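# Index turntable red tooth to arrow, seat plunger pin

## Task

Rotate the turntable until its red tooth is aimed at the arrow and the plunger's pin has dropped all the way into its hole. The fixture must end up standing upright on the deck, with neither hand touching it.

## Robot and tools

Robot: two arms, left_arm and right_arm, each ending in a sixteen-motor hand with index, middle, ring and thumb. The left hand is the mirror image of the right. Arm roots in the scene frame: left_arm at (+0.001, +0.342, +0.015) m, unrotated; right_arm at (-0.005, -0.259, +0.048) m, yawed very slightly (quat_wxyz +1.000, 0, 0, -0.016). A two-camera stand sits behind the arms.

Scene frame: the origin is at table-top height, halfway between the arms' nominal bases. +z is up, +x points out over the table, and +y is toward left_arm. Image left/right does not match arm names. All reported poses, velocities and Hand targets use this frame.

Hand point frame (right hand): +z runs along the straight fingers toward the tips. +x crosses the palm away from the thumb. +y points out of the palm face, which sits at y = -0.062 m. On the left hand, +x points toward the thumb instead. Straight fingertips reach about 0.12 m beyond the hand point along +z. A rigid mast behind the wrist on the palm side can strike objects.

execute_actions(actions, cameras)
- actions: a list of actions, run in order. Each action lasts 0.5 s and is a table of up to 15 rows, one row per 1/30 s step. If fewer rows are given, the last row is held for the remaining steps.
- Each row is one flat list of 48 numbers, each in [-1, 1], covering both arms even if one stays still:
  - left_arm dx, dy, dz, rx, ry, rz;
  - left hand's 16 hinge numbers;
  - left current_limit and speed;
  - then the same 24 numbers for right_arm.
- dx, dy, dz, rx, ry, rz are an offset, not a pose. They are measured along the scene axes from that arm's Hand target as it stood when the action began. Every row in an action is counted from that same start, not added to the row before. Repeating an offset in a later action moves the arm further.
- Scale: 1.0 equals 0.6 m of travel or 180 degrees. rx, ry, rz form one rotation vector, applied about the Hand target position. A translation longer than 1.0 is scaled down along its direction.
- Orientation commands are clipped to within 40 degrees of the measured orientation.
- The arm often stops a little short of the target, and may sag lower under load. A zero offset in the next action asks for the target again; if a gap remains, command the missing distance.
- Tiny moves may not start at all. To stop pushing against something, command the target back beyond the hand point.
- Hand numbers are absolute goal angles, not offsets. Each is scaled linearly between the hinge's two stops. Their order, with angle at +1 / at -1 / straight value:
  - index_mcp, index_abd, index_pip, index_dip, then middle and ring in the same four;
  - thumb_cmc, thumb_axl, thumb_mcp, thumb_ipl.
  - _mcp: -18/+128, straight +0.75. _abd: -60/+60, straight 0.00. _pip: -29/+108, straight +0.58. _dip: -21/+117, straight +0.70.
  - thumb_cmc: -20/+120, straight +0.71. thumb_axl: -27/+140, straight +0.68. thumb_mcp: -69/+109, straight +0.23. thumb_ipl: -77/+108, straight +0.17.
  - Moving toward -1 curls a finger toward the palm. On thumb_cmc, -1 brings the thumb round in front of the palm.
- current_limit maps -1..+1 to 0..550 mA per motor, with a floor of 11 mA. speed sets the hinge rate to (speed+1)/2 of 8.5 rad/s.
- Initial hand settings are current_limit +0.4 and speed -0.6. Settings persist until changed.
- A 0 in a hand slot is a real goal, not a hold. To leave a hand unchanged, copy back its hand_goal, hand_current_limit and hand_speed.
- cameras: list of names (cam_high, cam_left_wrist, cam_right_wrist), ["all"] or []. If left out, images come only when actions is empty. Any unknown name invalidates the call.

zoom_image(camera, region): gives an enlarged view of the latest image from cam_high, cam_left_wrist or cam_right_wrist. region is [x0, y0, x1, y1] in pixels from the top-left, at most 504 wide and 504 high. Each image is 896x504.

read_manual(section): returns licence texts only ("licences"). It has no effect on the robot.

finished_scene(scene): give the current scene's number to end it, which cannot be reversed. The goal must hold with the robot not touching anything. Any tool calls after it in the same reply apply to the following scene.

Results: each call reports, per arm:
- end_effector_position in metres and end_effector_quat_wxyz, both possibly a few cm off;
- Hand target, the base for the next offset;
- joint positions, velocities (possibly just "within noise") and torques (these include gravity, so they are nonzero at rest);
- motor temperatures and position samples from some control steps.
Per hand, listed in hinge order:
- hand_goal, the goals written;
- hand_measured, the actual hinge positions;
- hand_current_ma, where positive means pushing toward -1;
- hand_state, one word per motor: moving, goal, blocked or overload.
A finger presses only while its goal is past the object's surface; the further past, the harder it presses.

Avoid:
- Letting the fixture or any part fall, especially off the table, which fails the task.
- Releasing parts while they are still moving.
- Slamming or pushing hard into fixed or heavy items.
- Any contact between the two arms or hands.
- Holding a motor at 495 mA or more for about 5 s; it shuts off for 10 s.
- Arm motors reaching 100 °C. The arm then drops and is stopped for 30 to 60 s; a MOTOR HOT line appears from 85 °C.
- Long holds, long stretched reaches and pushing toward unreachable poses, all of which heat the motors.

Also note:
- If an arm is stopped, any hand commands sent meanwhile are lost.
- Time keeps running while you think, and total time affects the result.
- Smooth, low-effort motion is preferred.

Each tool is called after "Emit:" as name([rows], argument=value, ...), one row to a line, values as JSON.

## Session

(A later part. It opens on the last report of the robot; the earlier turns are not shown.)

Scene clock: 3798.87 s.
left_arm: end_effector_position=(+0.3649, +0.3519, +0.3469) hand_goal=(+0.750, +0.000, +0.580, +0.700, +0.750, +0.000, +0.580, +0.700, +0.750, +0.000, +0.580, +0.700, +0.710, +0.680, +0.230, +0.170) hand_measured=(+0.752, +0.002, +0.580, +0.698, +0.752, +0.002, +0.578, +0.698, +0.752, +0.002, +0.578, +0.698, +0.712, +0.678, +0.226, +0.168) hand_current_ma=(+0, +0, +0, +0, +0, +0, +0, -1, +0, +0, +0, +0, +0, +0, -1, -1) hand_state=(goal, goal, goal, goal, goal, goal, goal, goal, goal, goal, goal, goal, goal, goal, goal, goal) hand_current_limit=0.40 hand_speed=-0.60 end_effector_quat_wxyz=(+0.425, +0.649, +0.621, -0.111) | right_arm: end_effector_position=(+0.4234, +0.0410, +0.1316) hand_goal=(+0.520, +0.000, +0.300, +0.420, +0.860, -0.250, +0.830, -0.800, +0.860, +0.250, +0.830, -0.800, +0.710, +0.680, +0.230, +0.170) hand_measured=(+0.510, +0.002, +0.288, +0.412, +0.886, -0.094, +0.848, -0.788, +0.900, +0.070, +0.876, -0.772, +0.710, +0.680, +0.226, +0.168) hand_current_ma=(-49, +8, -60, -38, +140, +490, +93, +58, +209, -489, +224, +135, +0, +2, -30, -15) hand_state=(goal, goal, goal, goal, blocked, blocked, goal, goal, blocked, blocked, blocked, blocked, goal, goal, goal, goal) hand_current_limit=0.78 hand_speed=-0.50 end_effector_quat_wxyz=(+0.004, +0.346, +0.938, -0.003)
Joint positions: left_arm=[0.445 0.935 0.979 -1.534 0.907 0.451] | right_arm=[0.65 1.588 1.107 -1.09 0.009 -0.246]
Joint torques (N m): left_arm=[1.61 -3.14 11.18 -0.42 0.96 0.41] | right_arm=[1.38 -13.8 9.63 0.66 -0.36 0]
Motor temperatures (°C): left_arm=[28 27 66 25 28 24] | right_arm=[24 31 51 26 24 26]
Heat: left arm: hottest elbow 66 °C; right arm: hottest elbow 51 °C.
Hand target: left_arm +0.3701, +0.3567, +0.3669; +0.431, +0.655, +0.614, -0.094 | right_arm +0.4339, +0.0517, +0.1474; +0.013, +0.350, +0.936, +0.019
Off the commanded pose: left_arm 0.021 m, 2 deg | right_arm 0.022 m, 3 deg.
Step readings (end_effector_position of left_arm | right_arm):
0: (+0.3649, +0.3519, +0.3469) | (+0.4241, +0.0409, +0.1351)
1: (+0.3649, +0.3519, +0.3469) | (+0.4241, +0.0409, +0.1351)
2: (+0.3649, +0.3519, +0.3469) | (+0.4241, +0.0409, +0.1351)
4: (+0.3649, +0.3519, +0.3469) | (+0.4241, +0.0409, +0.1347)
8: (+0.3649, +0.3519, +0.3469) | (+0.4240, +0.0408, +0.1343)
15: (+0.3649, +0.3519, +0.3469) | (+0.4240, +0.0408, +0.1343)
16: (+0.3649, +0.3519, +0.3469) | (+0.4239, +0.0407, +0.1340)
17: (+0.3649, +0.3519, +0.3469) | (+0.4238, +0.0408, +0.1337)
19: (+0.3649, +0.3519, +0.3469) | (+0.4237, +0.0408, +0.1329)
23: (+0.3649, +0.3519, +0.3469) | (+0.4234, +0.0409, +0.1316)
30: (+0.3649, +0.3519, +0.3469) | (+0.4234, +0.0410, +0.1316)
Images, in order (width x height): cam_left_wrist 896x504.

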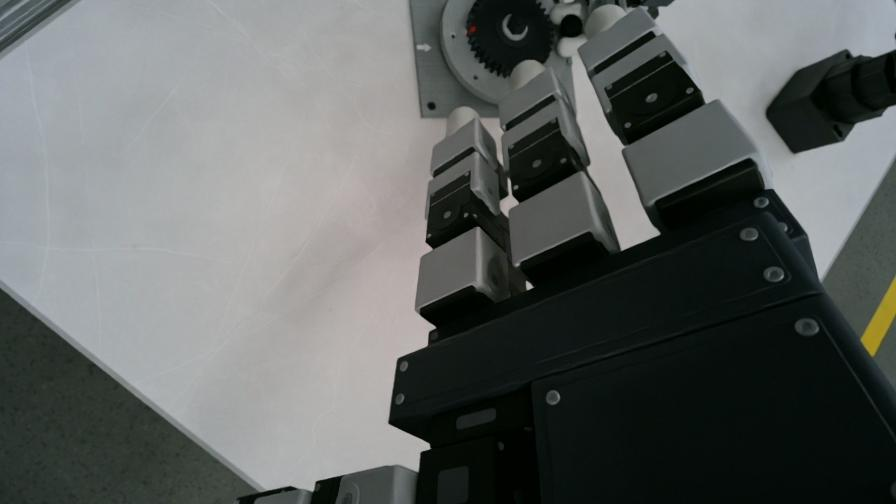

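Emit:
execute_actions([
  [[0,0,0,0,0,0,0.75,0,0.58,0.7,0.75,0,0.58,0.7,0.75,0,0.58,0.7,0.71,0.68,0.23,0.17,0.4,-0.6,0,0,0,0,0,0,0.57,0,0.28,0.40,0.86,-0.25,0.83,-0.8,0.86,0.25,0.83,-0.8,0.71,0.68,0.23,0.17,0.78,-0.7]],
], cameras=["cam_left_wrist"])

Emit:
zoom_image(camera="cam_left_wrist", region=[400, 0, 620, 130])

Scene clock: 3808.60 s.
left_arm: end_effector_position=(+0.3649, +0.3519, +0.3469) hand_goal=(+0.750, +0.000, +0.580, +0.700, +0.750, +0.000, +0.580, +0.700, +0.750, +0.000, +0.580, +0.700, +0.710, +0.680, +0.230, +0.170) hand_measured=(+0.752, +0.002, +0.580, +0.698, +0.752, +0.002, +0.578, +0.698, +0.752, +0.002, +0.578, +0.698, +0.712, +0.678, +0.226, +0.168) hand_current_ma=(+0, +0, +0, +0, +0, +0, +0, -1, +0, +0, +0, +0, +0, +0, -1, -1) hand_state=(goal, goal, goal, goal, goal, goal, goal, goal, goal, goal, goal, goal, goal, goal, goal, goal) hand_current_limit=0.40 hand_speed=-0.60 end_effector_quat_wxyz=(+0.425, +0.649, +0.621, -0.111) | right_arm: end_effector_position=(+0.4233, +0.0411, +0.1312) hand_goal=(+0.570, +0.000, +0.280, +0.400, +0.860, -0.250, +0.830, -0.800, +0.860, +0.250, +0.830, -0.800, +0.710, +0.680, +0.230, +0.170) hand_measured=(+0.528, +0.002, +0.268, +0.394, +0.886, -0.096, +0.848, -0.788, +0.900, +0.070, +0.874, -0.772, +0.710, +0.680, +0.226, +0.168) hand_current_ma=(-216, +8, -58, -29, +140, +490, +93, +58, +209, -489, +220, +135, +0, +2, -30, -15) hand_state=(blocked, goal, goal, goal, blocked, blocked, goal, goal, blocked, blocked, blocked, blocked, goal, goal, goal, goal) hand_current_limit=0.78 hand_speed=-0.70 end_effector_quat_wxyz=(+0.003, +0.346, +0.938, -0.003)
Joint positions: left_arm=[0.445 0.935 0.979 -1.534 0.907 0.451] | right_arm=[0.65 1.589 1.107 -1.09 0.008 -0.246]
Joint torques (N m): left_arm=[1.67 -2.73 11.22 -0.43 0.96 0.38] | right_arm=[1.55 -13.16 9.61 0.58 -0.36 -0.01]
Motor temperatures (°C): left_arm=[28 27 66 25 28 24] | right_arm=[24 32 49 26 24 26]
Heat: left arm: hottest elbow 66 °C; right arm: hottest elbow 49 °C.
Hand target: left_arm +0.3701, +0.3567, +0.3669; +0.431, +0.655, +0.614, -0.094 | right_arm +0.4339, +0.0517, +0.1474; +0.013, +0.350, +0.936, +0.019
Off the commanded pose: left_arm 0.021 m, 2 deg | right_arm 0.022 m, 3 deg.
Step readings (end_effector_position of left_arm | right_arm):
0: (+0.3649, +0.3519, +0.3469) | (+0.4234, +0.0410, +0.1316)
1: (+0.3649, +0.3519, +0.3469) | (+0.4234, +0.0410, +0.1316)
2: (+0.3649, +0.3519, +0.3469) | (+0.4233, +0.0411, +0.1316)
4: (+0.3649, +0.3519, +0.3469) | (+0.4233, +0.0411, +0.1312)
8: (+0.3649, +0.3519, +0.3469) | (+0.4233, +0.0411, +0.1312)
15: (+0.3649, +0.3519, +0.3469) | (+0.4233, +0.0411, +0.1312)
Images, in order (width x height): cam_left_wrist 896x504.

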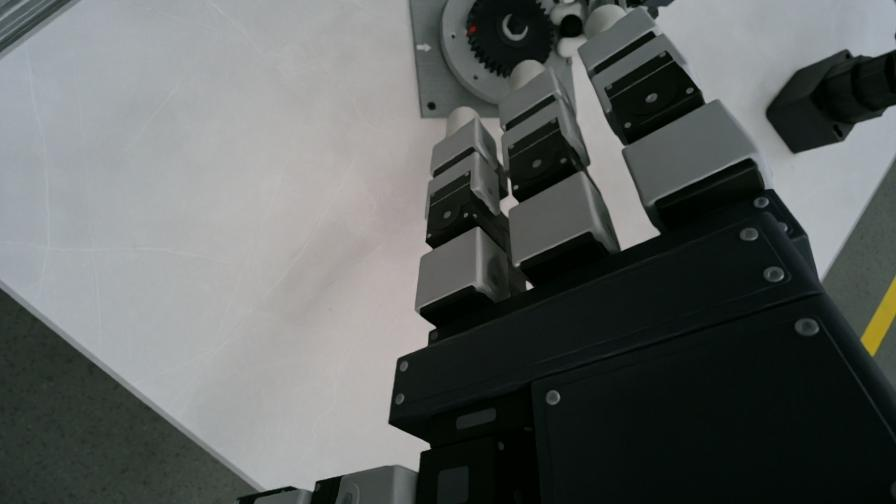

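Scaled by 2.291.

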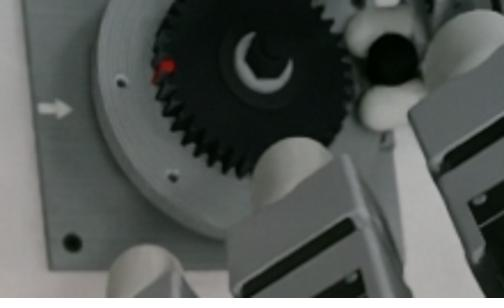

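Emit:
execute_actions([
  [[0,0,0,0,0,0,0.75,0,0.58,0.7,0.75,0,0.58,0.7,0.75,0,0.58,0.7,0.71,0.68,0.23,0.17,0.4,-0.6,0,0,0,0,0,0,0.64,0,0.27,0.40,0.86,-0.25,0.83,-0.8,0.86,0.25,0.83,-0.8,0.71,0.68,0.23,0.17,0.78,-0.8]],
], cameras=["cam_left_wrist"])

Emit:
zoom_image(camera="cam_left_wrist", region=[400, 0, 620, 130])

Scene clock: 3825.07 s.
left_arm: end_effector_position=(+0.3649, +0.3519, +0.3469) hand_goal=(+0.750, +0.000, +0.580, +0.700, +0.750, +0.000, +0.580, +0.700, +0.750, +0.000, +0.580, +0.700, +0.710, +0.680, +0.230, +0.170) hand_measured=(+0.752, +0.002, +0.580, +0.698, +0.752, +0.002, +0.578, +0.698, +0.752, +0.002, +0.578, +0.698, +0.712, +0.678, +0.226, +0.168) hand_current_ma=(+0, +0, +0, +0, +0, +0, +0, -1, +0, +0, +0, +0, +0, +0, -1, -1) hand_state=(goal, goal, goal, goal, goal, goal, goal, goal, goal, goal, goal, goal, goal, goal, goal, goal) hand_current_limit=0.40 hand_speed=-0.60 end_effector_quat_wxyz=(+0.425, +0.649, +0.621, -0.111) | right_arm: end_effector_position=(+0.4233, +0.0411, +0.1312) hand_goal=(+0.640, +0.000, +0.270, +0.400, +0.860, -0.250, +0.830, -0.800, +0.860, +0.250, +0.830, -0.800, +0.710, +0.680, +0.230, +0.170) hand_measured=(+0.556, +0.002, +0.244, +0.386, +0.886, -0.096, +0.848, -0.788, +0.900, +0.070, +0.874, -0.772, +0.710, +0.680, +0.226, +0.168) hand_current_ma=(-450, +5, -131, -69, +140, +489, +93, +58, +209, -489, +220, +135, +0, +2, -30, -15) hand_state=(blocked, goal, blocked, goal, blocked, blocked, goal, goal, blocked, blocked, blocked, blocked, goal, goal, goal, goal) hand_current_limit=0.78 hand_speed=-0.80 end_effector_quat_wxyz=(+0.003, +0.346, +0.938, -0.003)
Joint positions: left_arm=[0.445 0.935 0.979 -1.534 0.907 0.451] | right_arm=[0.65 1.589 1.107 -1.09 0.008 -0.246]
Joint torques (N m): left_arm=[1.49 -2.78 11.21 -0.44 0.96 0.4] | right_arm=[1.49 -13.04 9.58 0.69 -0.34 0.02]
Motor temperatures (°C): left_arm=[28 27 66 25 28 24] | right_arm=[24 32 47 26 24 26]
Heat: left arm: hottest elbow 66 °C; right arm: hottest elbow 47 °C.
Hand target: left_arm +0.3701, +0.3567, +0.3669; +0.431, +0.655, +0.614, -0.094 | right_arm +0.4339, +0.0517, +0.1474; +0.013, +0.350, +0.936, +0.019
Off the commanded pose: left_arm 0.021 m, 2 deg | right_arm 0.022 m, 3 deg.
Step readings (end_effector_position of left_arm | right_arm):
0: (+0.3649, +0.3519, +0.3469) | (+0.4233, +0.0411, +0.1312)
1: (+0.3649, +0.3519, +0.3469) | (+0.4233, +0.0411, +0.1312)
2: (+0.3649, +0.3519, +0.3469) | (+0.4233, +0.0411, +0.1312)
4: (+0.3649, +0.3519, +0.3469) | (+0.4233, +0.0411, +0.1312)
8: (+0.3649, +0.3519, +0.3469) | (+0.4233, +0.0411, +0.1312)
15: (+0.3649, +0.3519, +0.3469) | (+0.4233, +0.0411, +0.1312)
Images, in order (width x height): cam_left_wrist 896x504.

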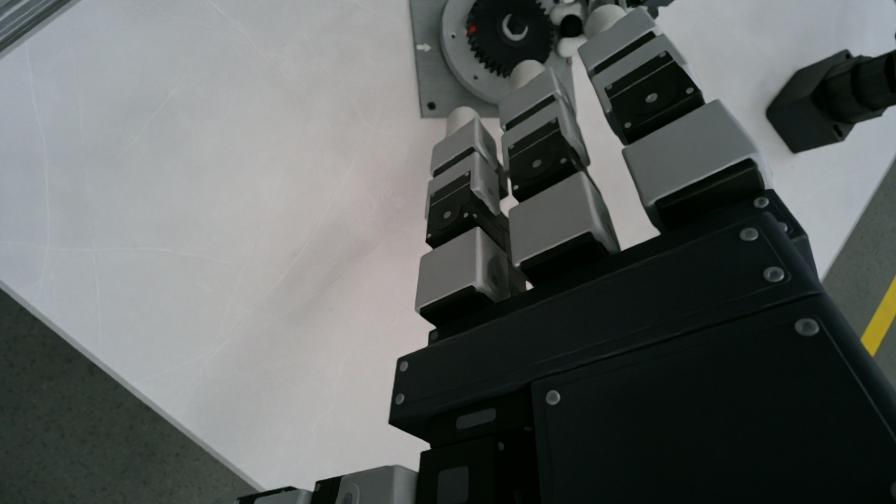

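Scaled by 2.291.

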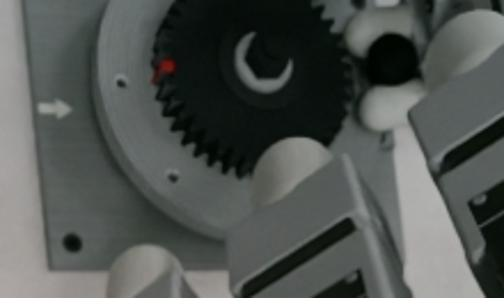

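Emit:
execute_actions([
  [[0,0,0,0,0,0,0.75,0,0.58,0.7,0.75,0,0.58,0.7,0.75,0,0.58,0.7,0.71,0.68,0.23,0.17,0.4,-0.6,0.036,0.0252,0.0667,0.0168,-0.024,0,0.62,0,0.26,0.40,0.86,-0.25,0.83,-0.85,0.86,0.25,0.83,-0.85,0.71,0.68,0.23,0.17,0.78,-0.7]],
], cameras=["cam_left_wrist"])

Emit:
zoom_image(camera="cam_left_wrist", region=[400, 0, 620, 130])

Scene clock: 3836.03 s.
left_arm: end_effector_position=(+0.3649, +0.3519, +0.3469) hand_goal=(+0.750, +0.000, +0.580, +0.700, +0.750, +0.000, +0.580, +0.700, +0.750, +0.000, +0.580, +0.700, +0.710, +0.680, +0.230, +0.170) hand_measured=(+0.752, +0.002, +0.580, +0.698, +0.752, +0.002, +0.578, +0.698, +0.752, +0.002, +0.578, +0.698, +0.712, +0.678, +0.226, +0.168) hand_current_ma=(+0, +0, +0, +0, +0, +0, +0, -1, +0, +0, +0, +0, +0, +0, -1, -1) hand_state=(goal, goal, goal, goal, goal, goal, goal, goal, goal, goal, goal, goal, goal, goal, goal, goal) hand_current_limit=0.40 hand_speed=-0.60 end_effector_quat_wxyz=(+0.425, +0.649, +0.621, -0.111) | right_arm: end_effector_position=(+0.4233, +0.0411, +0.1312) hand_goal=(+0.620, +0.000, +0.260, +0.400, +0.860, -0.250, +0.830, -0.850, +0.860, +0.250, +0.830, -0.850, +0.710, +0.680, +0.230, +0.170) hand_measured=(+0.556, +0.002, +0.236, +0.386, +0.886, -0.096, +0.848, -0.808, +0.900, +0.070, +0.874, -0.790, +0.710, +0.680, +0.226, +0.168) hand_current_ma=(-341, +5, -119, -69, +140, +490, +93, +205, +209, -489, +220, +297, +0, +2, -30, -15) hand_state=(blocked, goal, blocked, goal, blocked, blocked, goal, blocked, blocked, blocked, blocked, blocked, goal, goal, goal, goal) hand_current_limit=0.78 hand_speed=-0.70 end_effector_quat_wxyz=(+0.003, +0.346, +0.938, -0.003)
Joint positions: left_arm=[0.445 0.935 0.979 -1.534 0.907 0.451] | right_arm=[0.65 1.589 1.107 -1.09 0.008 -0.246]
Joint torques (N m): left_arm=[1.49 -2.9 11.23 -0.44 0.97 0.42] | right_arm=[1.79 -16.03 13.81 0.98 -0.34 0.02]
Motor temperatures (°C): left_arm=[28 27 66 25 28 24] | right_arm=[24 32 46 25 24 26]
Heat: left arm: hottest elbow 66 °C; right arm: hottest elbow 46 °C.
Hand target: left_arm +0.3701, +0.3567, +0.3669; +0.431, +0.655, +0.614, -0.094 | right_arm +0.4555, +0.0668, +0.1874; +0.039, +0.349, +0.934, +0.057
Off the commanded pose: left_arm 0.021 m, 2 deg | right_arm 0.070 m, 8 deg.
Step readings (end_effector_position of left_arm | right_arm):
0: (+0.3649, +0.3519, +0.3469) | (+0.4233, +0.0411, +0.1312)
1: (+0.3649, +0.3519, +0.3469) | (+0.4233, +0.0411, +0.1312)
2: (+0.3649, +0.3519, +0.3469) | (+0.4233, +0.0411, +0.1312)
4: (+0.3649, +0.3519, +0.3469) | (+0.4233, +0.0411, +0.1312)
8: (+0.3649, +0.3519, +0.3469) | (+0.4233, +0.0411, +0.1312)
15: (+0.3649, +0.3519, +0.3469) | (+0.4233, +0.0411, +0.1312)
Images, in order (width x height): cam_left_wrist 896x504.

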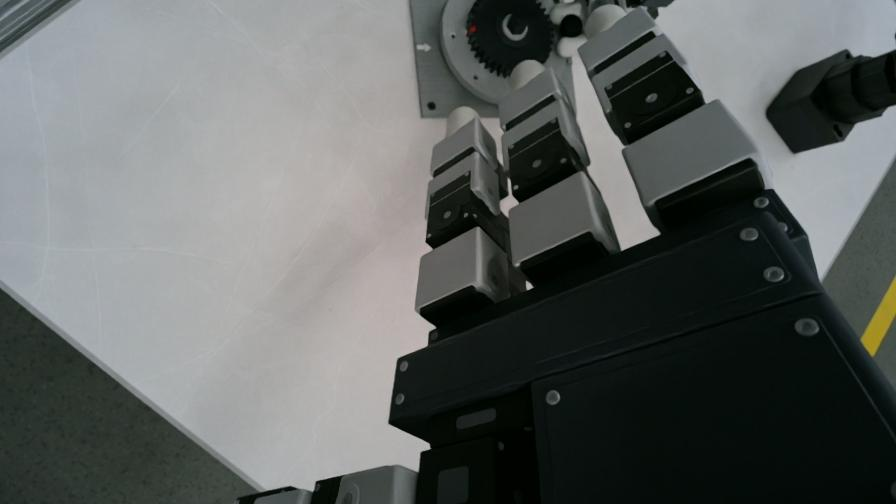

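Scaled by 2.291.

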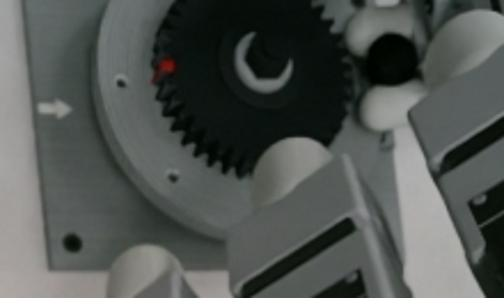

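Emit:
execute_actions([
  [[0,0,0,0,0,0,0.75,0,0.58,0.7,0.75,0,0.58,0.7,0.75,0,0.58,0.7,0.71,0.68,0.23,0.17,0.4,-0.6,0.018,0.0126,0.0333,0.0084,-0.012,0,0.66,0,0.24,0.40,0.85,-0.25,0.83,-0.87,0.85,0.25,0.83,-0.87,0.71,0.68,0.23,0.17,0.78,-0.7]],
  [[0,0,0,0,0,0,0.75,0,0.58,0.7,0.75,0,0.58,0.7,0.75,0,0.58,0.7,0.71,0.68,0.23,0.17,0.4,-0.6,0.018,0.0126,0.0333,0.0084,-0.012,0,0.66,0,0.24,0.40,0.85,-0.25,0.83,-0.87,0.85,0.25,0.83,-0.87,0.71,0.68,0.23,0.17,0.78,-0.7]],
], cameras=["cam_left_wrist"])

Emit:
zoom_image(camera="cam_left_wrist", region=[400, 0, 620, 130])

Scene clock: 3844.80 s.
left_arm: end_effector_position=(+0.3649, +0.3519, +0.3469) hand_goal=(+0.750, +0.000, +0.580, +0.700, +0.750, +0.000, +0.580, +0.700, +0.750, +0.000, +0.580, +0.700, +0.710, +0.680, +0.230, +0.170) hand_measured=(+0.752, +0.002, +0.580, +0.698, +0.752, +0.002, +0.578, +0.698, +0.752, +0.002, +0.578, +0.698, +0.712, +0.678, +0.226, +0.168) hand_current_ma=(+0, +0, +0, +0, +0, +0, +0, -1, +0, +0, +0, +0, +0, +0, -1, -1) hand_state=(goal, goal, goal, goal, goal, goal, goal, goal, goal, goal, goal, goal, goal, goal, goal, goal) hand_current_limit=0.40 hand_speed=-0.60 end_effector_quat_wxyz=(+0.425, +0.649, +0.621, -0.111) | right_arm: end_effector_position=(+0.4241, +0.0414, +0.1320) hand_goal=(+0.660, +0.000, +0.240, +0.400, +0.850, -0.250, +0.830, -0.870, +0.850, +0.250, +0.830, -0.870, +0.710, +0.680, +0.230, +0.170) hand_measured=(+0.574, +0.002, +0.212, +0.384, +0.886, -0.096, +0.848, -0.818, +0.900, +0.070, +0.874, -0.800, +0.710, +0.680, +0.226, +0.168) hand_current_ma=(-458, +5, -140, -75, +192, +490, +93, +255, +260, -489, +220, +348, +0, +2, -30, -15) hand_state=(blocked, goal, blocked, goal, blocked, blocked, goal, blocked, blocked, blocked, blocked, blocked, goal, goal, goal, goal) hand_current_limit=0.78 hand_speed=-0.70 end_effector_quat_wxyz=(+0.004, +0.346, +0.938, -0.002)
Joint positions: left_arm=[0.445 0.935 0.979 -1.534 0.907 0.451] | right_arm=[0.65 1.589 1.108 -1.089 0.01 -0.246]
Joint torques (N m): left_arm=[1.55 -3.02 11.15 -0.44 0.97 0.4] | right_arm=[1.79 -18.67 17.46 1.29 -0.34 0.01]
Motor temperatures (°C): left_arm=[28 27 66 25 28 24] | right_arm=[24 32 46 26 24 26]
Heat: left arm: hottest elbow 66 °C; right arm: hottest elbow 46 °C.
Hand target: left_arm +0.3701, +0.3567, +0.3669; +0.431, +0.655, +0.614, -0.094 | right_arm +0.4771, +0.0819, +0.2275; +0.065, +0.348, +0.931, +0.095
Off the commanded pose: left_arm 0.021 m, 2 deg | right_arm 0.116 m, 13 deg.
Step readings (end_effector_position of left_arm | right_arm):
0: (+0.3649, +0.3519, +0.3469) | (+0.4233, +0.0411, +0.1312)
1: (+0.3649, +0.3519, +0.3469) | (+0.4233, +0.0411, +0.1312)
2: (+0.3649, +0.3519, +0.3469) | (+0.4233, +0.0412, +0.1312)
4: (+0.3649, +0.3519, +0.3469) | (+0.4234, +0.0412, +0.1312)
8: (+0.3649, +0.3519, +0.3469) | (+0.4235, +0.0412, +0.1312)
15: (+0.3649, +0.3519, +0.3469) | (+0.4235, +0.0412, +0.1312)
16: (+0.3649, +0.3519, +0.3469) | (+0.4235, +0.0412, +0.1312)
17: (+0.3649, +0.3519, +0.3469) | (+0.4235, +0.0412, +0.1313)
19: (+0.3649, +0.3519, +0.3469) | (+0.4238, +0.0414, +0.1318)
23: (+0.3649, +0.3519, +0.3469) | (+0.4241, +0.0414, +0.1320)
30: (+0.3649, +0.3519, +0.3469) | (+0.4241, +0.0414, +0.1320)
Images, in order (width x height): cam_left_wrist 896x504.

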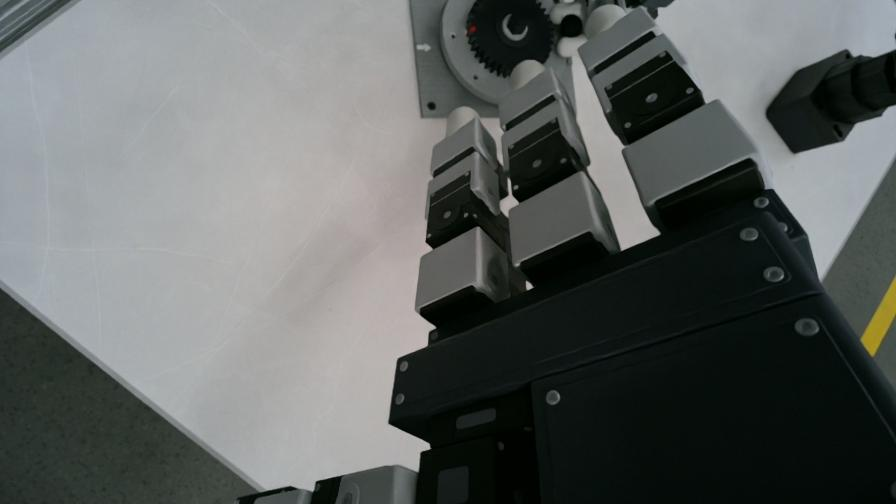

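Scaled by 2.291.

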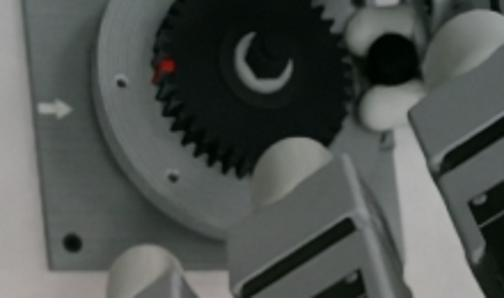

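Emit:
execute_actions([
  [[0,0,0,0,0,0,0.75,0,0.58,0.7,0.75,0,0.58,0.7,0.75,0,0.58,0.7,0.71,0.68,0.23,0.17,0.4,-0.6,-0.036,-0.0252,-0.0667,-0.0168,0.024,0,0.6,0,0.05,0.15,0.86,-0.25,0.83,-0.8,0.86,0.25,0.83,-0.8,0.71,0.68,0.23,0.17,0.78,-0.5]],
  [[0,0,0,0,0,0,0.75,0,0.58,0.7,0.75,0,0.58,0.7,0.75,0,0.58,0.7,0.71,0.68,0.23,0.17,0.4,-0.6,-0.045,-0.0315,-0.09,-0.0211,0.03,0,0.7,0,-0.12,0.004,0.88,-0.1,0.86,-0.72,0.88,0.1,0.86,-0.72,0.71,0.68,0.23,0.17,0.7,-0.5]],
  [[0,0,0,0,0,0,0.75,0,0.58,0.7,0.75,0,0.58,0.7,0.75,0,0.58,0.7,0.71,0.68,0.23,0.17,0.4,-0.6,-0.009,-0.0063,-0.01,-0.0042,0.006,0,0.8,0,-0.12,0.004,0.89,0.1,0.869,-0.69,0.89,-0.1,0.869,-0.69,0.71,0.68,0.23,0.17,0.6,-0.5]],
  [[0,0,0,0,0,0,0.75,0,0.58,0.7,0.75,0,0.58,0.7,0.75,0,0.58,0.7,0.71,0.68,0.23,0.17,0.4,-0.6,0,0,0.1,0,0,0,0.8,0,-0.12,0.004,0.89,0.1,0.869,-0.69,0.89,-0.1,0.869,-0.69,0.71,0.68,0.23,0.17,0.6,-0.5]],
], cameras=["cam_left_wrist", "cam_right_wrist"])

Emit:
zoom_image(camera="cam_left_wrist", region=[400, 0, 620, 130])

Scene clock: 3858.30 s.
left_arm: end_effector_position=(+0.3649, +0.3519, +0.3469) hand_goal=(+0.750, +0.000, +0.580, +0.700, +0.750, +0.000, +0.580, +0.700, +0.750, +0.000, +0.580, +0.700, +0.710, +0.680, +0.230, +0.170) hand_measured=(+0.752, +0.002, +0.580, +0.698, +0.752, +0.002, +0.578, +0.698, +0.752, +0.002, +0.578, +0.698, +0.712, +0.678, +0.226, +0.168) hand_current_ma=(+0, +0, +0, +0, +0, +0, +0, -1, +0, +0, +0, +0, +0, +0, -1, -1) hand_state=(goal, goal, goal, goal, goal, goal, goal, goal, goal, goal, goal, goal, goal, goal, goal, goal) hand_current_limit=0.40 hand_speed=-0.60 end_effector_quat_wxyz=(+0.425, +0.649, +0.621, -0.111) | right_arm: end_effector_position=(+0.4121, +0.0347, +0.1684) hand_goal=(+0.800, +0.000, -0.120, +0.004, +0.890, +0.100, +0.870, -0.690, +0.890, -0.100, +0.870, -0.690, +0.710, +0.680, +0.230, +0.170) hand_measured=(+0.798, +0.002, -0.114, +0.008, +0.888, +0.096, +0.870, -0.692, +0.888, -0.096, +0.872, -0.692, +0.710, +0.680, +0.226, +0.168) hand_current_ma=(-8, +5, +29, +18, -12, -17, -3, -13, -13, +16, +7, -11, +0, +2, -30, -15) hand_state=(goal, goal, goal, goal, goal, goal, goal, goal, goal, goal, goal, goal, goal, goal, goal, goal) hand_current_limit=0.60 hand_speed=-0.50 end_effector_quat_wxyz=(-0.009, +0.346, +0.938, -0.015)
Joint positions: left_arm=[0.445 0.935 0.979 -1.534 0.907 0.451] | right_arm=[0.65 1.533 1.156 -1.229 0.001 -0.246]
Joint torques (N m): left_arm=[1.9 -2.96 11.18 -0.44 0.95 0.4] | right_arm=[1.79 -12.57 11.38 -0.16 -0.11 0.02]
Motor temperatures (°C): left_arm=[28 27 66 25 28 24] | right_arm=[24 33 48 26 24 26]
Heat: left arm: hottest elbow 66 °C; right arm: hottest elbow 48 °C.
Hand target: left_arm +0.3701, +0.3567, +0.3669; +0.431, +0.655, +0.614, -0.094 | right_arm +0.4230, +0.0441, +0.1874; +0.000, +0.350, +0.937, +0.000
Off the commanded pose: left_arm 0.021 m, 2 deg | right_arm 0.024 m, 2 deg.
Step readings (end_effector_position of left_arm | right_arm):
0: (+0.3649, +0.3519, +0.3469) | (+0.4241, +0.0414, +0.1320)
1: (+0.3649, +0.3519, +0.3469) | (+0.4241, +0.0414, +0.1320)
2: (+0.3649, +0.3519, +0.3469) | (+0.4241, +0.0414, +0.1320)
4: (+0.3649, +0.3519, +0.3469) | (+0.4240, +0.0415, +0.1320)
8: (+0.3649, +0.3519, +0.3469) | (+0.4240, +0.0415, +0.1320)
15: (+0.3649, +0.3519, +0.3469) | (+0.4240, +0.0415, +0.1320)
16: (+0.3649, +0.3519, +0.3469) | (+0.4240, +0.0415, +0.1320)
17: (+0.3649, +0.3519, +0.3469) | (+0.4238, +0.0417, +0.1319)
19: (+0.3649, +0.3519, +0.3469) | (+0.4236, +0.0420, +0.1319)
23: (+0.3649, +0.3519, +0.3469) | (+0.4235, +0.0421, +0.1319)
30: (+0.3649, +0.3519, +0.3469) | (+0.4232, +0.0420, +0.1316)
31: (+0.3649, +0.3519, +0.3469) | (+0.4232, +0.0420, +0.1316)
32: (+0.3649, +0.3519, +0.3469) | (+0.4231, +0.0421, +0.1316)
34: (+0.3649, +0.3519, +0.3469) | (+0.4231, +0.0423, +0.1316)
38: (+0.3649, +0.3519, +0.3469) | (+0.4231, +0.0423, +0.1316)
45: (+0.3649, +0.3519, +0.3469) | (+0.4231, +0.0423, +0.1316)
46: (+0.3649, +0.3519, +0.3469) | (+0.4230, +0.0423, +0.1316)
47: (+0.3649, +0.3519, +0.3469) | (+0.4213, +0.0411, +0.1311)
49: (+0.3649, +0.3519, +0.3469) | (+0.4151, +0.0367, +0.1313)
53: (+0.3649, +0.3519, +0.3469) | (+0.4066, +0.0307, +0.1421)
60: (+0.3649, +0.3519, +0.3469) | (+0.4128, +0.0351, +0.1683)
Images, in order (width x height): cam_left_wrist 896x504, cam_right_wrist 896x504.

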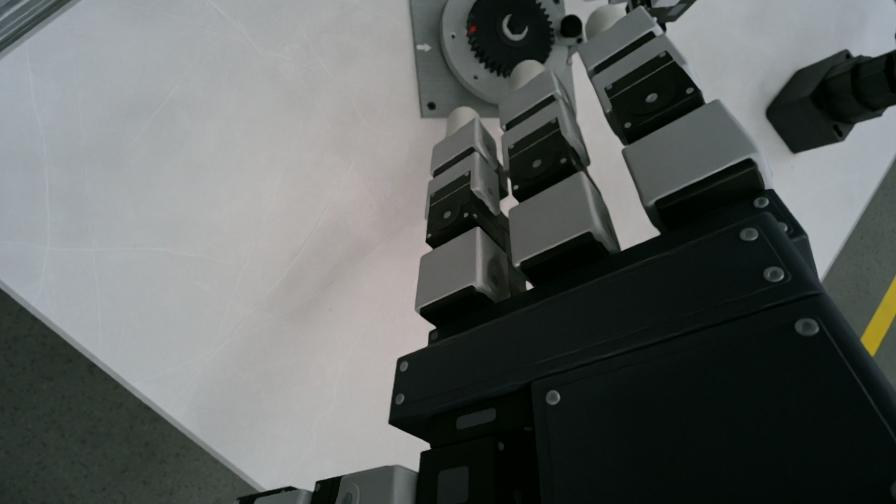

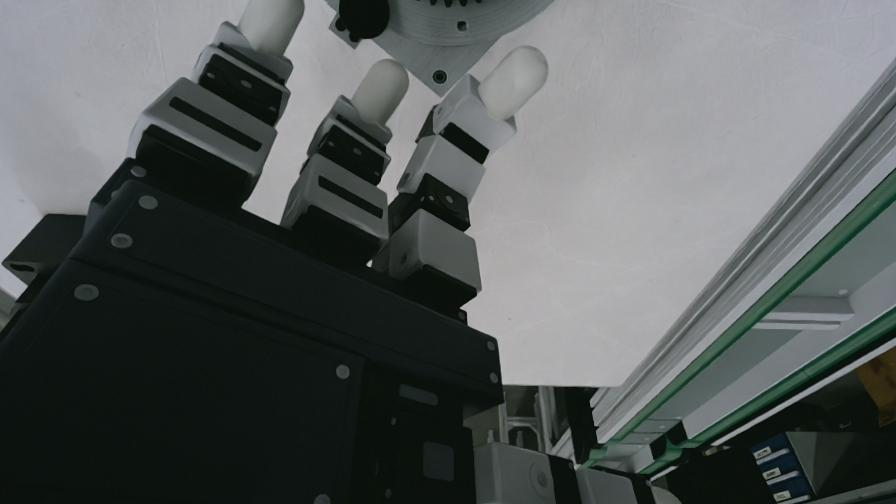

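Scaled by 2.291.

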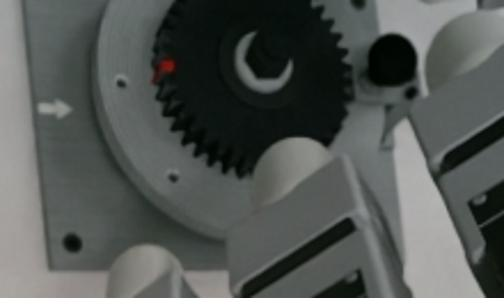

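Emit:
execute_actions([
  [[0,0,0,0,0,0,0.75,0,0.58,0.7,0.75,0,0.58,0.7,0.75,0,0.58,0.7,0.71,0.68,0.23,0.17,0.4,-0.6,-0.02,0.017,0.0,0,0,0.15,0.89,0,0.869,-0.69,0.89,0,0.869,-0.69,0.2,0,-0.4,-0.16,0.71,0.68,0.23,0.17,0.5,-0.4]],
  [[0,0,0,0,0,0,0.75,0,0.58,0.7,0.75,0,0.58,0.7,0.75,0,0.58,0.7,0.71,0.68,0.23,0.17,0.4,-0.6,-0.02,0.017,0,0,0,0.16,0.89,0,0.869,-0.69,0.89,0,0.869,-0.69,-0.3,0,-0.78,-0.16,0.71,0.68,0.23,0.17,0.5,-0.4]],
  [[0,0,0,0,0,0,0.75,0,0.58,0.7,0.75,0,0.58,0.7,0.75,0,0.58,0.7,0.71,0.68,0.23,0.17,0.4,-0.6,-0.0202,0.0178,-0.04,0,0,0.162,0.89,0,0.869,-0.69,0.89,0,0.869,-0.69,-0.3,0,-0.78,-0.16,0.71,0.68,0.23,0.17,0.5,-0.4]],
  [[0,0,0,0,0,0,0.75,0,0.58,0.7,0.75,0,0.58,0.7,0.75,0,0.58,0.7,0.71,0.68,0.23,0.17,0.4,-0.6,0,0,-0.07,0,0,0,0.89,0,0.869,-0.69,0.89,0,0.869,-0.69,-0.3,0,-0.78,-0.16,0.71,0.68,0.23,0.17,0.7,-0.4]],
  [[0,0,0,0,0,0,0.75,0,0.58,0.7,0.75,0,0.58,0.7,0.75,0,0.58,0.7,0.71,0.68,0.23,0.17,0.4,-0.6,0,0,-0.045,0,0,0,0.89,0,0.869,-0.69,0.89,0,0.869,-0.69,-0.3,0,-0.78,-0.16,0.71,0.68,0.23,0.17,0.7,-0.4]],
  [[0,0,0,0,0,0,0.75,0,0.58,0.7,0.75,0,0.58,0.7,0.75,0,0.58,0.7,0.71,0.68,0.23,0.17,0.4,-0.6,-0.012,-0.012,0,0,0,-0.04,0.89,0,0.869,-0.69,0.89,0,0.869,-0.69,-0.3,0,-0.78,-0.16,0.71,0.68,0.23,0.17,0.7,-0.4]],
], cameras=["cam_left_wrist", "cam_right_wrist"])

Emit:
zoom_image(camera="cam_left_wrist", region=[400, 0, 620, 130])

Scene clock: 3878.33 s.
left_arm: end_effector_position=(+0.3649, +0.3519, +0.3469) hand_goal=(+0.750, +0.000, +0.580, +0.700, +0.750, +0.000, +0.580, +0.700, +0.750, +0.000, +0.580, +0.700, +0.710, +0.680, +0.230, +0.170) hand_measured=(+0.752, +0.002, +0.580, +0.698, +0.752, +0.002, +0.578, +0.698, +0.752, +0.002, +0.578, +0.698, +0.712, +0.678, +0.226, +0.168) hand_current_ma=(+0, +0, +0, +0, +0, +0, +0, -1, +0, +0, +0, +0, +0, +0, -1, -1) hand_state=(goal, goal, goal, goal, goal, goal, goal, goal, goal, goal, goal, goal, goal, goal, goal, goal) hand_current_limit=0.40 hand_speed=-0.60 end_effector_quat_wxyz=(+0.425, +0.649, +0.621, -0.111) | right_arm: end_effector_position=(+0.3882, +0.0738, +0.1249) hand_goal=(+0.890, +0.000, +0.870, -0.690, +0.890, +0.000, +0.870, -0.690, -0.300, +0.000, -0.780, -0.160, +0.710, +0.680, +0.230, +0.170) hand_measured=(+0.872, -0.004, +0.858, -0.698, +0.894, -0.008, +0.856, -0.744, -0.284, -0.002, -0.776, -0.162, +0.710, +0.680, +0.226, +0.168) hand_current_ma=(-95, -14, -58, -42, +19, -35, -71, -271, +88, -12, +20, -11, +2, +2, -30, -15) hand_state=(goal, goal, goal, goal, goal, goal, goal, blocked, goal, goal, goal, goal, goal, goal, goal, goal) hand_current_limit=0.70 hand_speed=-0.40 end_effector_quat_wxyz=(+0.028, -0.324, +0.946, +0.004)
Joint positions: left_arm=[0.445 0.935 0.979 -1.534 0.907 0.451] | right_arm=[0.567 1.709 1.24 -1.045 0.004 -1.697]
Joint torques (N m): left_arm=[1.73 -3.19 11.22 -0.38 0.96 0.4] | right_arm=[1.2 -11.75 5.04 0.83 -0.32 0.03]
Motor temperatures (°C): left_arm=[28 27 66 25 28 24] | right_arm=[24 32 45 25 24 26]
Heat: left arm: hottest elbow 66 °C; right arm: hottest elbow 45 °C.
Hand target: left_arm +0.3701, +0.3567, +0.3669; +0.431, +0.655, +0.614, -0.094 | right_arm +0.3797, +0.0680, +0.0944; +0.000, -0.315, +0.949, +0.000
Off the commanded pose: left_arm 0.021 m, 2 deg | right_arm 0.032 m, 3 deg.
Step readings (end_effector_position of left_arm | right_arm):
0: (+0.3649, +0.3519, +0.3469) | (+0.4121, +0.0347, +0.1684)
1: (+0.3649, +0.3519, +0.3469) | (+0.4120, +0.0349, +0.1684)
2: (+0.3649, +0.3519, +0.3469) | (+0.4110, +0.0363, +0.1684)
4: (+0.3649, +0.3519, +0.3469) | (+0.4090, +0.0384, +0.1683)
8: (+0.3649, +0.3519, +0.3469) | (+0.4031, +0.0426, +0.1680)
15: (+0.3649, +0.3519, +0.3469) | (+0.3983, +0.0430, +0.1684)
16: (+0.3649, +0.3519, +0.3469) | (+0.3978, +0.0431, +0.1686)
17: (+0.3649, +0.3519, +0.3469) | (+0.3962, +0.0437, +0.1691)
19: (+0.3649, +0.3519, +0.3469) | (+0.3941, +0.0447, +0.1705)
23: (+0.3649, +0.3519, +0.3469) | (+0.3911, +0.0509, +0.1757)
30: (+0.3649, +0.3519, +0.3469) | (+0.3895, +0.0576, +0.1765)
31: (+0.3649, +0.3519, +0.3469) | (+0.3887, +0.0577, +0.1758)
32: (+0.3649, +0.3519, +0.3469) | (+0.3868, +0.0577, +0.1744)
34: (+0.3649, +0.3519, +0.3469) | (+0.3838, +0.0590, +0.1699)
38: (+0.3649, +0.3519, +0.3469) | (+0.3810, +0.0638, +0.1565)
45: (+0.3649, +0.3519, +0.3469) | (+0.3735, +0.0657, +0.1458)
46: (+0.3649, +0.3519, +0.3469) | (+0.3732, +0.0659, +0.1464)
47: (+0.3649, +0.3519, +0.3469) | (+0.3735, +0.0664, +0.1464)
49: (+0.3649, +0.3519, +0.3469) | (+0.3767, +0.0687, +0.1446)
53: (+0.3649, +0.3519, +0.3469) | (+0.3827, +0.0729, +0.1342)
60: (+0.3649, +0.3519, +0.3469) | (+0.3834, +0.0731, +0.1278)
61: (+0.3649, +0.3519, +0.3469) | (+0.3834, +0.0732, +0.1278)
62: (+0.3649, +0.3519, +0.3469) | (+0.3838, +0.0734, +0.1277)
64: (+0.3649, +0.3519, +0.3469) | (+0.3842, +0.0737, +0.1265)
68: (+0.3649, +0.3519, +0.3469) | (+0.3859, +0.0739, +0.1251)
75: (+0.3649, +0.3519, +0.3469) | (+0.3870, +0.0745, +0.1247)
76: (+0.3649, +0.3519, +0.3469) | (+0.3867, +0.0744, +0.1245)
77: (+0.3649, +0.3519, +0.3469) | (+0.3865, +0.0740, +0.1242)
79: (+0.3649, +0.3519, +0.3469) | (+0.3862, +0.0738, +0.1245)
83: (+0.3649, +0.3519, +0.3469) | (+0.3860, +0.0732, +0.1249)
90: (+0.3649, +0.3519, +0.3469) | (+0.3875, +0.0737, +0.1249)
Images, in order (width x height): cam_left_wrist 896x504, cam_right_wrist 896x504.

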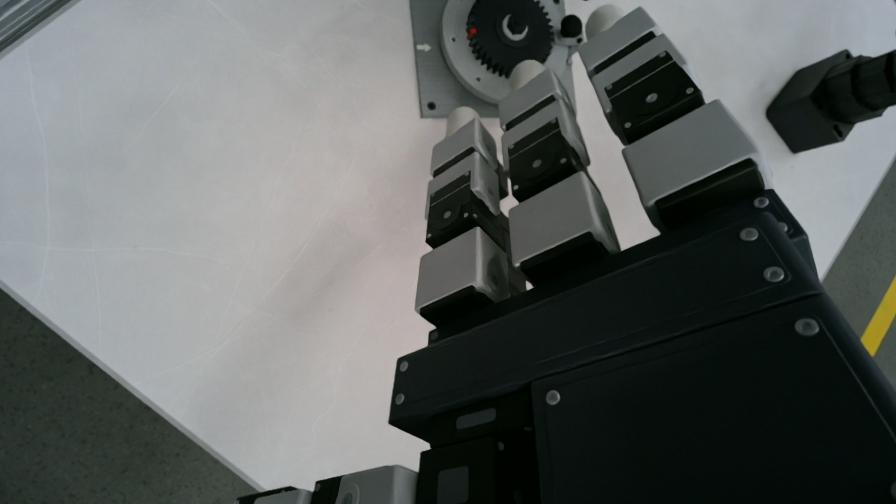

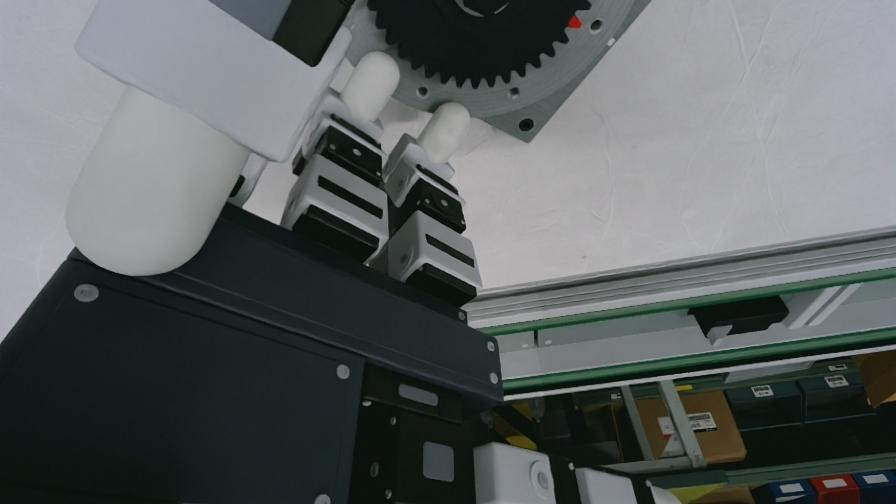

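Scaled by 2.291.

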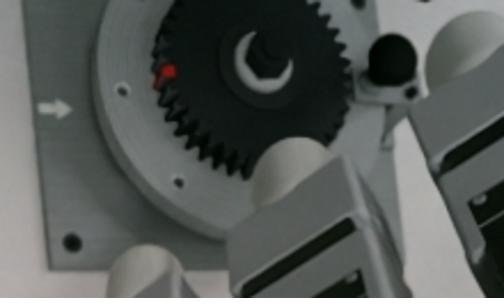

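Emit:
execute_actions([
  [[0,0,0,0,0,0,0.75,0,0.58,0.7,0.75,0,0.58,0.7,0.75,0,0.58,0.7,0.71,0.68,0.23,0.17,0.4,-0.6,-0.016,-0.012,-0.01,0,0,-0.03,0.89,0,0.869,-0.69,0.89,0,0.869,-0.69,-0.3,0,-0.78,-0.16,0.71,0.68,0.23,0.17,0.7,-0.4]],
  [[0,0,0,0,0,0,0.75,0,0.58,0.7,0.75,0,0.58,0.7,0.75,0,0.58,0.7,0.71,0.68,0.23,0.17,0.4,-0.6,-0.016,-0.01,0,0,0,-0.03,0.89,0,0.869,-0.69,0.89,0,0.869,-0.69,-0.3,0,-0.78,-0.16,0.71,0.68,0.23,0.17,0.7,-0.4]],
], cameras=["cam_left_wrist"])

Emit:
zoom_image(camera="cam_left_wrist", region=[400, 0, 620, 130])

Scene clock: 3887.20 s.
left_arm: end_effector_position=(+0.3649, +0.3519, +0.3469) hand_goal=(+0.750, +0.000, +0.580, +0.700, +0.750, +0.000, +0.580, +0.700, +0.750, +0.000, +0.580, +0.700, +0.710, +0.680, +0.230, +0.170) hand_measured=(+0.752, +0.002, +0.580, +0.698, +0.752, +0.002, +0.578, +0.698, +0.752, +0.002, +0.578, +0.698, +0.712, +0.678, +0.226, +0.168) hand_current_ma=(+0, +0, +0, +0, +0, +0, +0, -1, +0, +0, +0, +0, +0, +0, -1, -1) hand_state=(goal, goal, goal, goal, goal, goal, goal, goal, goal, goal, goal, goal, goal, goal, goal, goal) hand_current_limit=0.40 hand_speed=-0.60 end_effector_quat_wxyz=(+0.425, +0.649, +0.621, -0.111) | right_arm: end_effector_position=(+0.3845, +0.0665, +0.1251) hand_goal=(+0.890, +0.000, +0.870, -0.690, +0.890, +0.000, +0.870, -0.690, -0.300, +0.000, -0.780, -0.160, +0.710, +0.680, +0.230, +0.170) hand_measured=(+0.880, -0.002, +0.864, -0.692, +0.884, +0.066, +0.854, -0.750, -0.284, -0.002, -0.776, -0.162, +0.710, +0.680, +0.226, +0.168) hand_current_ma=(-47, -9, -25, -13, -27, +289, -78, -301, +88, -12, +20, -11, +2, +2, -30, -15) hand_state=(goal, goal, goal, goal, goal, blocked, goal, blocked, goal, goal, goal, goal, goal, goal, goal, goal) hand_current_limit=0.70 hand_speed=-0.40 end_effector_quat_wxyz=(+0.049, -0.226, +0.973, +0.013)
Joint positions: left_arm=[0.445 0.935 0.979 -1.534 0.907 0.451] | right_arm=[0.567 1.63 1.128 -0.969 0.005 -1.493]
Joint torques (N m): left_arm=[1.49 -2.9 11.25 -0.44 0.96 0.42] | right_arm=[1.55 -10.7 3.89 -0.28 -0.34 -0.06]
Motor temperatures (°C): left_arm=[28 27 66 25 28 24] | right_arm=[24 32 44 25 24 26]
Heat: left arm: hottest elbow 66 °C; right arm: hottest elbow 44 °C.
Hand target: left_arm +0.3701, +0.3567, +0.3669; +0.431, +0.655, +0.614, -0.094 | right_arm +0.3605, +0.0549, +0.0884; +0.000, -0.225, +0.974, +0.000
Off the commanded pose: left_arm 0.021 m, 2 deg | right_arm 0.045 m, 6 deg.
Step readings (end_effector_position of left_arm | right_arm):
0: (+0.3649, +0.3519, +0.3469) | (+0.3883, +0.0738, +0.1249)
1: (+0.3649, +0.3519, +0.3469) | (+0.3882, +0.0737, +0.1247)
2: (+0.3649, +0.3519, +0.3469) | (+0.3882, +0.0736, +0.1244)
4: (+0.3649, +0.3519, +0.3469) | (+0.3868, +0.0724, +0.1244)
8: (+0.3649, +0.3519, +0.3469) | (+0.3853, +0.0708, +0.1245)
15: (+0.3649, +0.3519, +0.3469) | (+0.3867, +0.0710, +0.1247)
16: (+0.3649, +0.3519, +0.3469) | (+0.3868, +0.0709, +0.1245)
17: (+0.3649, +0.3519, +0.3469) | (+0.3868, +0.0708, +0.1245)
19: (+0.3649, +0.3519, +0.3469) | (+0.3860, +0.0697, +0.1249)
23: (+0.3649, +0.3519, +0.3469) | (+0.3829, +0.0668, +0.1251)
30: (+0.3649, +0.3519, +0.3469) | (+0.3839, +0.0664, +0.1251)
Images, in order (width x height): cam_left_wrist 896x504.

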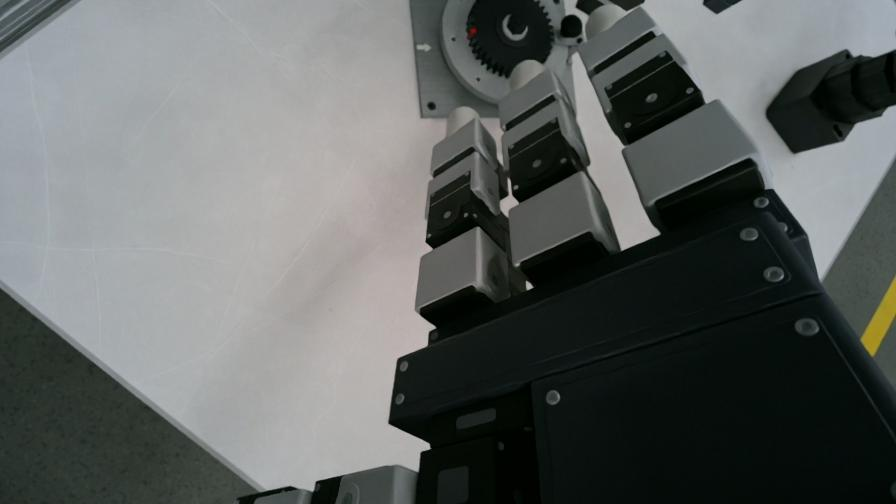

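Scaled by 2.291.

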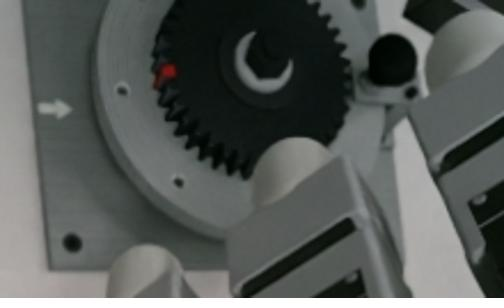

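Emit:
execute_actions([
  [[0,0,0,0,0,0,0.75,0,0.58,0.7,0.75,0,0.58,0.7,0.75,0,0.58,0.7,0.71,0.68,0.23,0.17,0.4,-0.6,0,0,0.1,0,0,0,0.89,0,0.869,-0.69,0.89,0,0.869,-0.69,-0.3,0,-0.78,-0.16,0.71,0.68,0.23,0.17,0.7,-0.4]],
  [[0,0,0,0,0,0,0.75,0,0.58,0.7,0.75,0,0.58,0.7,0.75,0,0.58,0.7,0.71,0.68,0.23,0.17,0.4,-0.6,0.0458,0.0313,0,0,0,0.128,0.89,0,0.869,-0.69,0.89,0,0.869,-0.69,-0.3,0,-0.78,-0.16,0.71,0.68,0.23,0.17,0.7,-0.4]],
  [[0,0,0,0,0,0,0.75,0,0.58,0.7,0.75,0,0.58,0.7,0.75,0,0.58,0.7,0.71,0.68,0.23,0.17,0.4,-0.6,0,0,-0.07,0,0,0,0.89,0,0.869,-0.69,0.89,0,0.869,-0.69,-0.3,0,-0.78,-0.16,0.71,0.68,0.23,0.17,0.7,-0.4]],
  [[0,0,0,0,0,0,0.75,0,0.58,0.7,0.75,0,0.58,0.7,0.75,0,0.58,0.7,0.71,0.68,0.23,0.17,0.4,-0.6,-0.01,-0.012,-0.05,0,0,0,0.89,0,0.869,-0.69,0.89,0,0.869,-0.69,-0.3,0,-0.78,-0.16,0.71,0.68,0.23,0.17,0.7,-0.4]],
  [[0,0,0,0,0,0,0.75,0,0.58,0.7,0.75,0,0.58,0.7,0.75,0,0.58,0.7,0.71,0.68,0.23,0.17,0.4,-0.6,-0.01,-0.012,-0.04,0,0,0,0.89,0,0.869,-0.69,0.89,0,0.869,-0.69,-0.3,0,-0.78,-0.16,0.71,0.68,0.23,0.17,0.7,-0.4]],
], cameras=["cam_left_wrist", "cam_right_wrist"])

Emit:
zoom_image(camera="cam_left_wrist", region=[400, 0, 620, 130])

Scene clock: 3902.77 s.
left_arm: end_effector_position=(+0.3649, +0.3519, +0.3469) hand_goal=(+0.750, +0.000, +0.580, +0.700, +0.750, +0.000, +0.580, +0.700, +0.750, +0.000, +0.580, +0.700, +0.710, +0.680, +0.230, +0.170) hand_measured=(+0.752, +0.002, +0.580, +0.698, +0.752, +0.002, +0.578, +0.698, +0.752, +0.002, +0.578, +0.698, +0.712, +0.678, +0.226, +0.168) hand_current_ma=(+0, +0, +0, +0, +0, +0, +0, -1, +0, +0, +0, +0, +0, +0, -1, -1) hand_state=(goal, goal, goal, goal, goal, goal, goal, goal, goal, goal, goal, goal, goal, goal, goal, goal) hand_current_limit=0.40 hand_speed=-0.60 end_effector_quat_wxyz=(+0.425, +0.649, +0.621, -0.111) | right_arm: end_effector_position=(+0.3854, +0.0666, +0.1178) hand_goal=(+0.890, +0.000, +0.870, -0.690, +0.890, +0.000, +0.870, -0.690, -0.300, +0.000, -0.780, -0.160, +0.710, +0.680, +0.230, +0.170) hand_measured=(+0.840, -0.034, +0.830, -0.734, +0.876, -0.046, +0.832, -0.836, -0.284, -0.002, -0.776, -0.162, +0.710, +0.680, +0.226, +0.168) hand_current_ma=(-262, -145, -198, -220, -77, -201, -192, -467, +85, -12, +19, -11, +2, +2, -31, -15) hand_state=(blocked, blocked, blocked, blocked, goal, blocked, blocked, blocked, goal, goal, goal, goal, goal, goal, goal, goal) hand_current_limit=0.70 hand_speed=-0.40 end_effector_quat_wxyz=(+0.049, -0.417, +0.908, +0.006)
Joint positions: left_arm=[0.445 0.935 0.979 -1.534 0.907 0.451] | right_arm=[0.554 1.72 1.234 -0.986 -0.003 -1.909]
Joint torques (N m): left_arm=[1.61 -2.9 11.17 -0.49 0.96 0.41] | right_arm=[1.38 -7.18 4.14 1.72 -0.09 -0.06]
Motor temperatures (°C): left_arm=[28 27 66 25 28 24] | right_arm=[24 31 42 25 24 26]
Heat: left arm: hottest elbow 66 °C; right arm: hottest elbow 42 °C.
Hand target: left_arm +0.3701, +0.3567, +0.3669; +0.431, +0.655, +0.614, -0.094 | right_arm +0.3761, +0.0593, +0.0525; +0.000, -0.415, +0.910, +0.000
Off the commanded pose: left_arm 0.021 m, 2 deg | right_arm 0.066 m, 6 deg.
Step readings (end_effector_position of left_arm | right_arm):
0: (+0.3649, +0.3519, +0.3469) | (+0.3845, +0.0665, +0.1251)
1: (+0.3649, +0.3519, +0.3469) | (+0.3846, +0.0665, +0.1253)
2: (+0.3649, +0.3519, +0.3469) | (+0.3834, +0.0659, +0.1260)
4: (+0.3649, +0.3519, +0.3469) | (+0.3739, +0.0610, +0.1273)
8: (+0.3649, +0.3519, +0.3469) | (+0.3579, +0.0516, +0.1300)
15: (+0.3649, +0.3519, +0.3469) | (+0.3517, +0.0479, +0.1301)
16: (+0.3649, +0.3519, +0.3469) | (+0.3514, +0.0478, +0.1303)
17: (+0.3649, +0.3519, +0.3469) | (+0.3511, +0.0477, +0.1310)
19: (+0.3649, +0.3519, +0.3469) | (+0.3560, +0.0510, +0.1342)
23: (+0.3649, +0.3519, +0.3469) | (+0.3782, +0.0661, +0.1416)
30: (+0.3649, +0.3519, +0.3469) | (+0.3783, +0.0688, +0.1394)
31: (+0.3649, +0.3519, +0.3469) | (+0.3771, +0.0682, +0.1384)
32: (+0.3649, +0.3519, +0.3469) | (+0.3767, +0.0679, +0.1371)
34: (+0.3649, +0.3519, +0.3469) | (+0.3790, +0.0693, +0.1325)
38: (+0.3649, +0.3519, +0.3469) | (+0.3826, +0.0705, +0.1262)
45: (+0.3649, +0.3519, +0.3469) | (+0.3825, +0.0704, +0.1262)
46: (+0.3649, +0.3519, +0.3469) | (+0.3827, +0.0705, +0.1262)
47: (+0.3649, +0.3519, +0.3469) | (+0.3827, +0.0705, +0.1254)
49: (+0.3649, +0.3519, +0.3469) | (+0.3837, +0.0702, +0.1238)
53: (+0.3649, +0.3519, +0.3469) | (+0.3847, +0.0696, +0.1225)
60: (+0.3649, +0.3519, +0.3469) | (+0.3847, +0.0693, +0.1220)
61: (+0.3649, +0.3519, +0.3469) | (+0.3848, +0.0694, +0.1217)
62: (+0.3649, +0.3519, +0.3469) | (+0.3847, +0.0693, +0.1211)
64: (+0.3649, +0.3519, +0.3469) | (+0.3848, +0.0685, +0.1201)
68: (+0.3649, +0.3519, +0.3469) | (+0.3847, +0.0668, +0.1190)
75: (+0.3649, +0.3519, +0.3469) | (+0.3851, +0.0664, +0.1179)
Images, in order (width x height): cam_left_wrist 896x504, cam_right_wrist 896x504.

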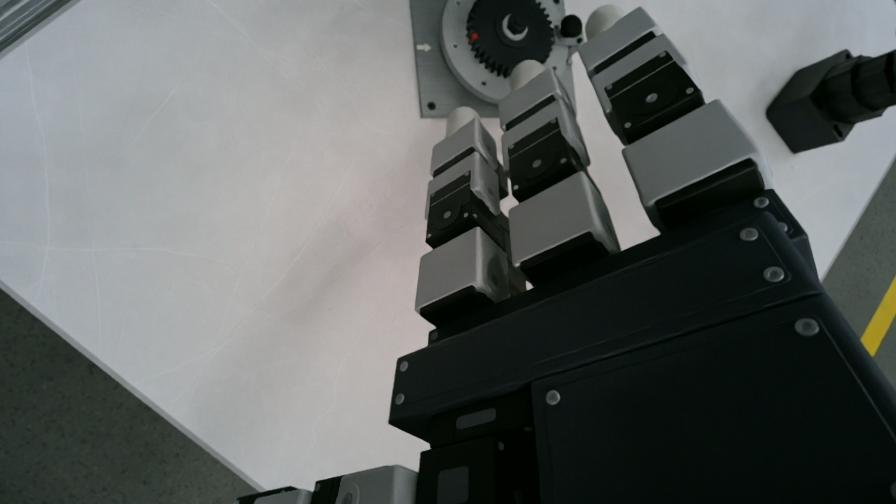

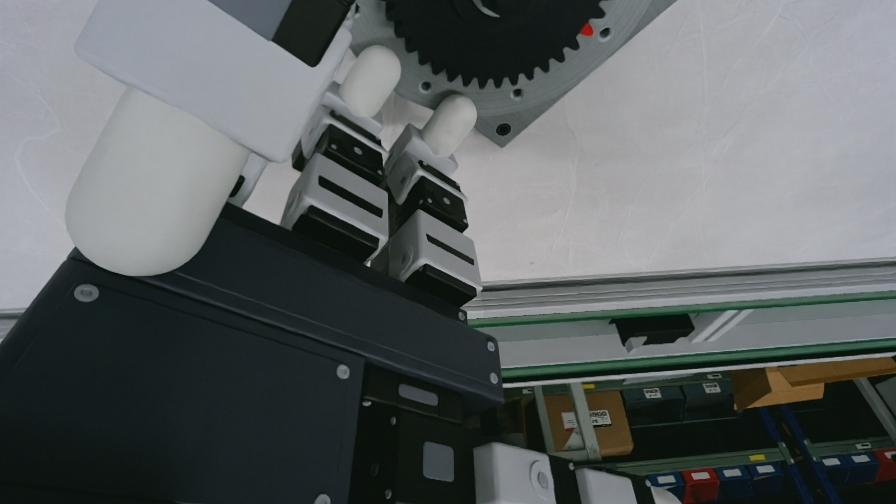

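Scaled by 2.291.

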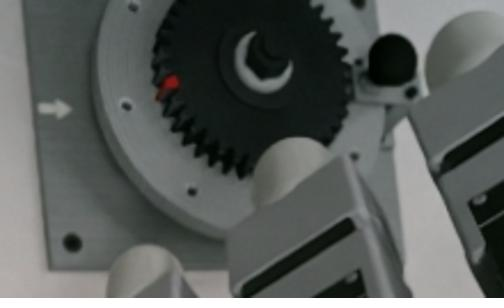

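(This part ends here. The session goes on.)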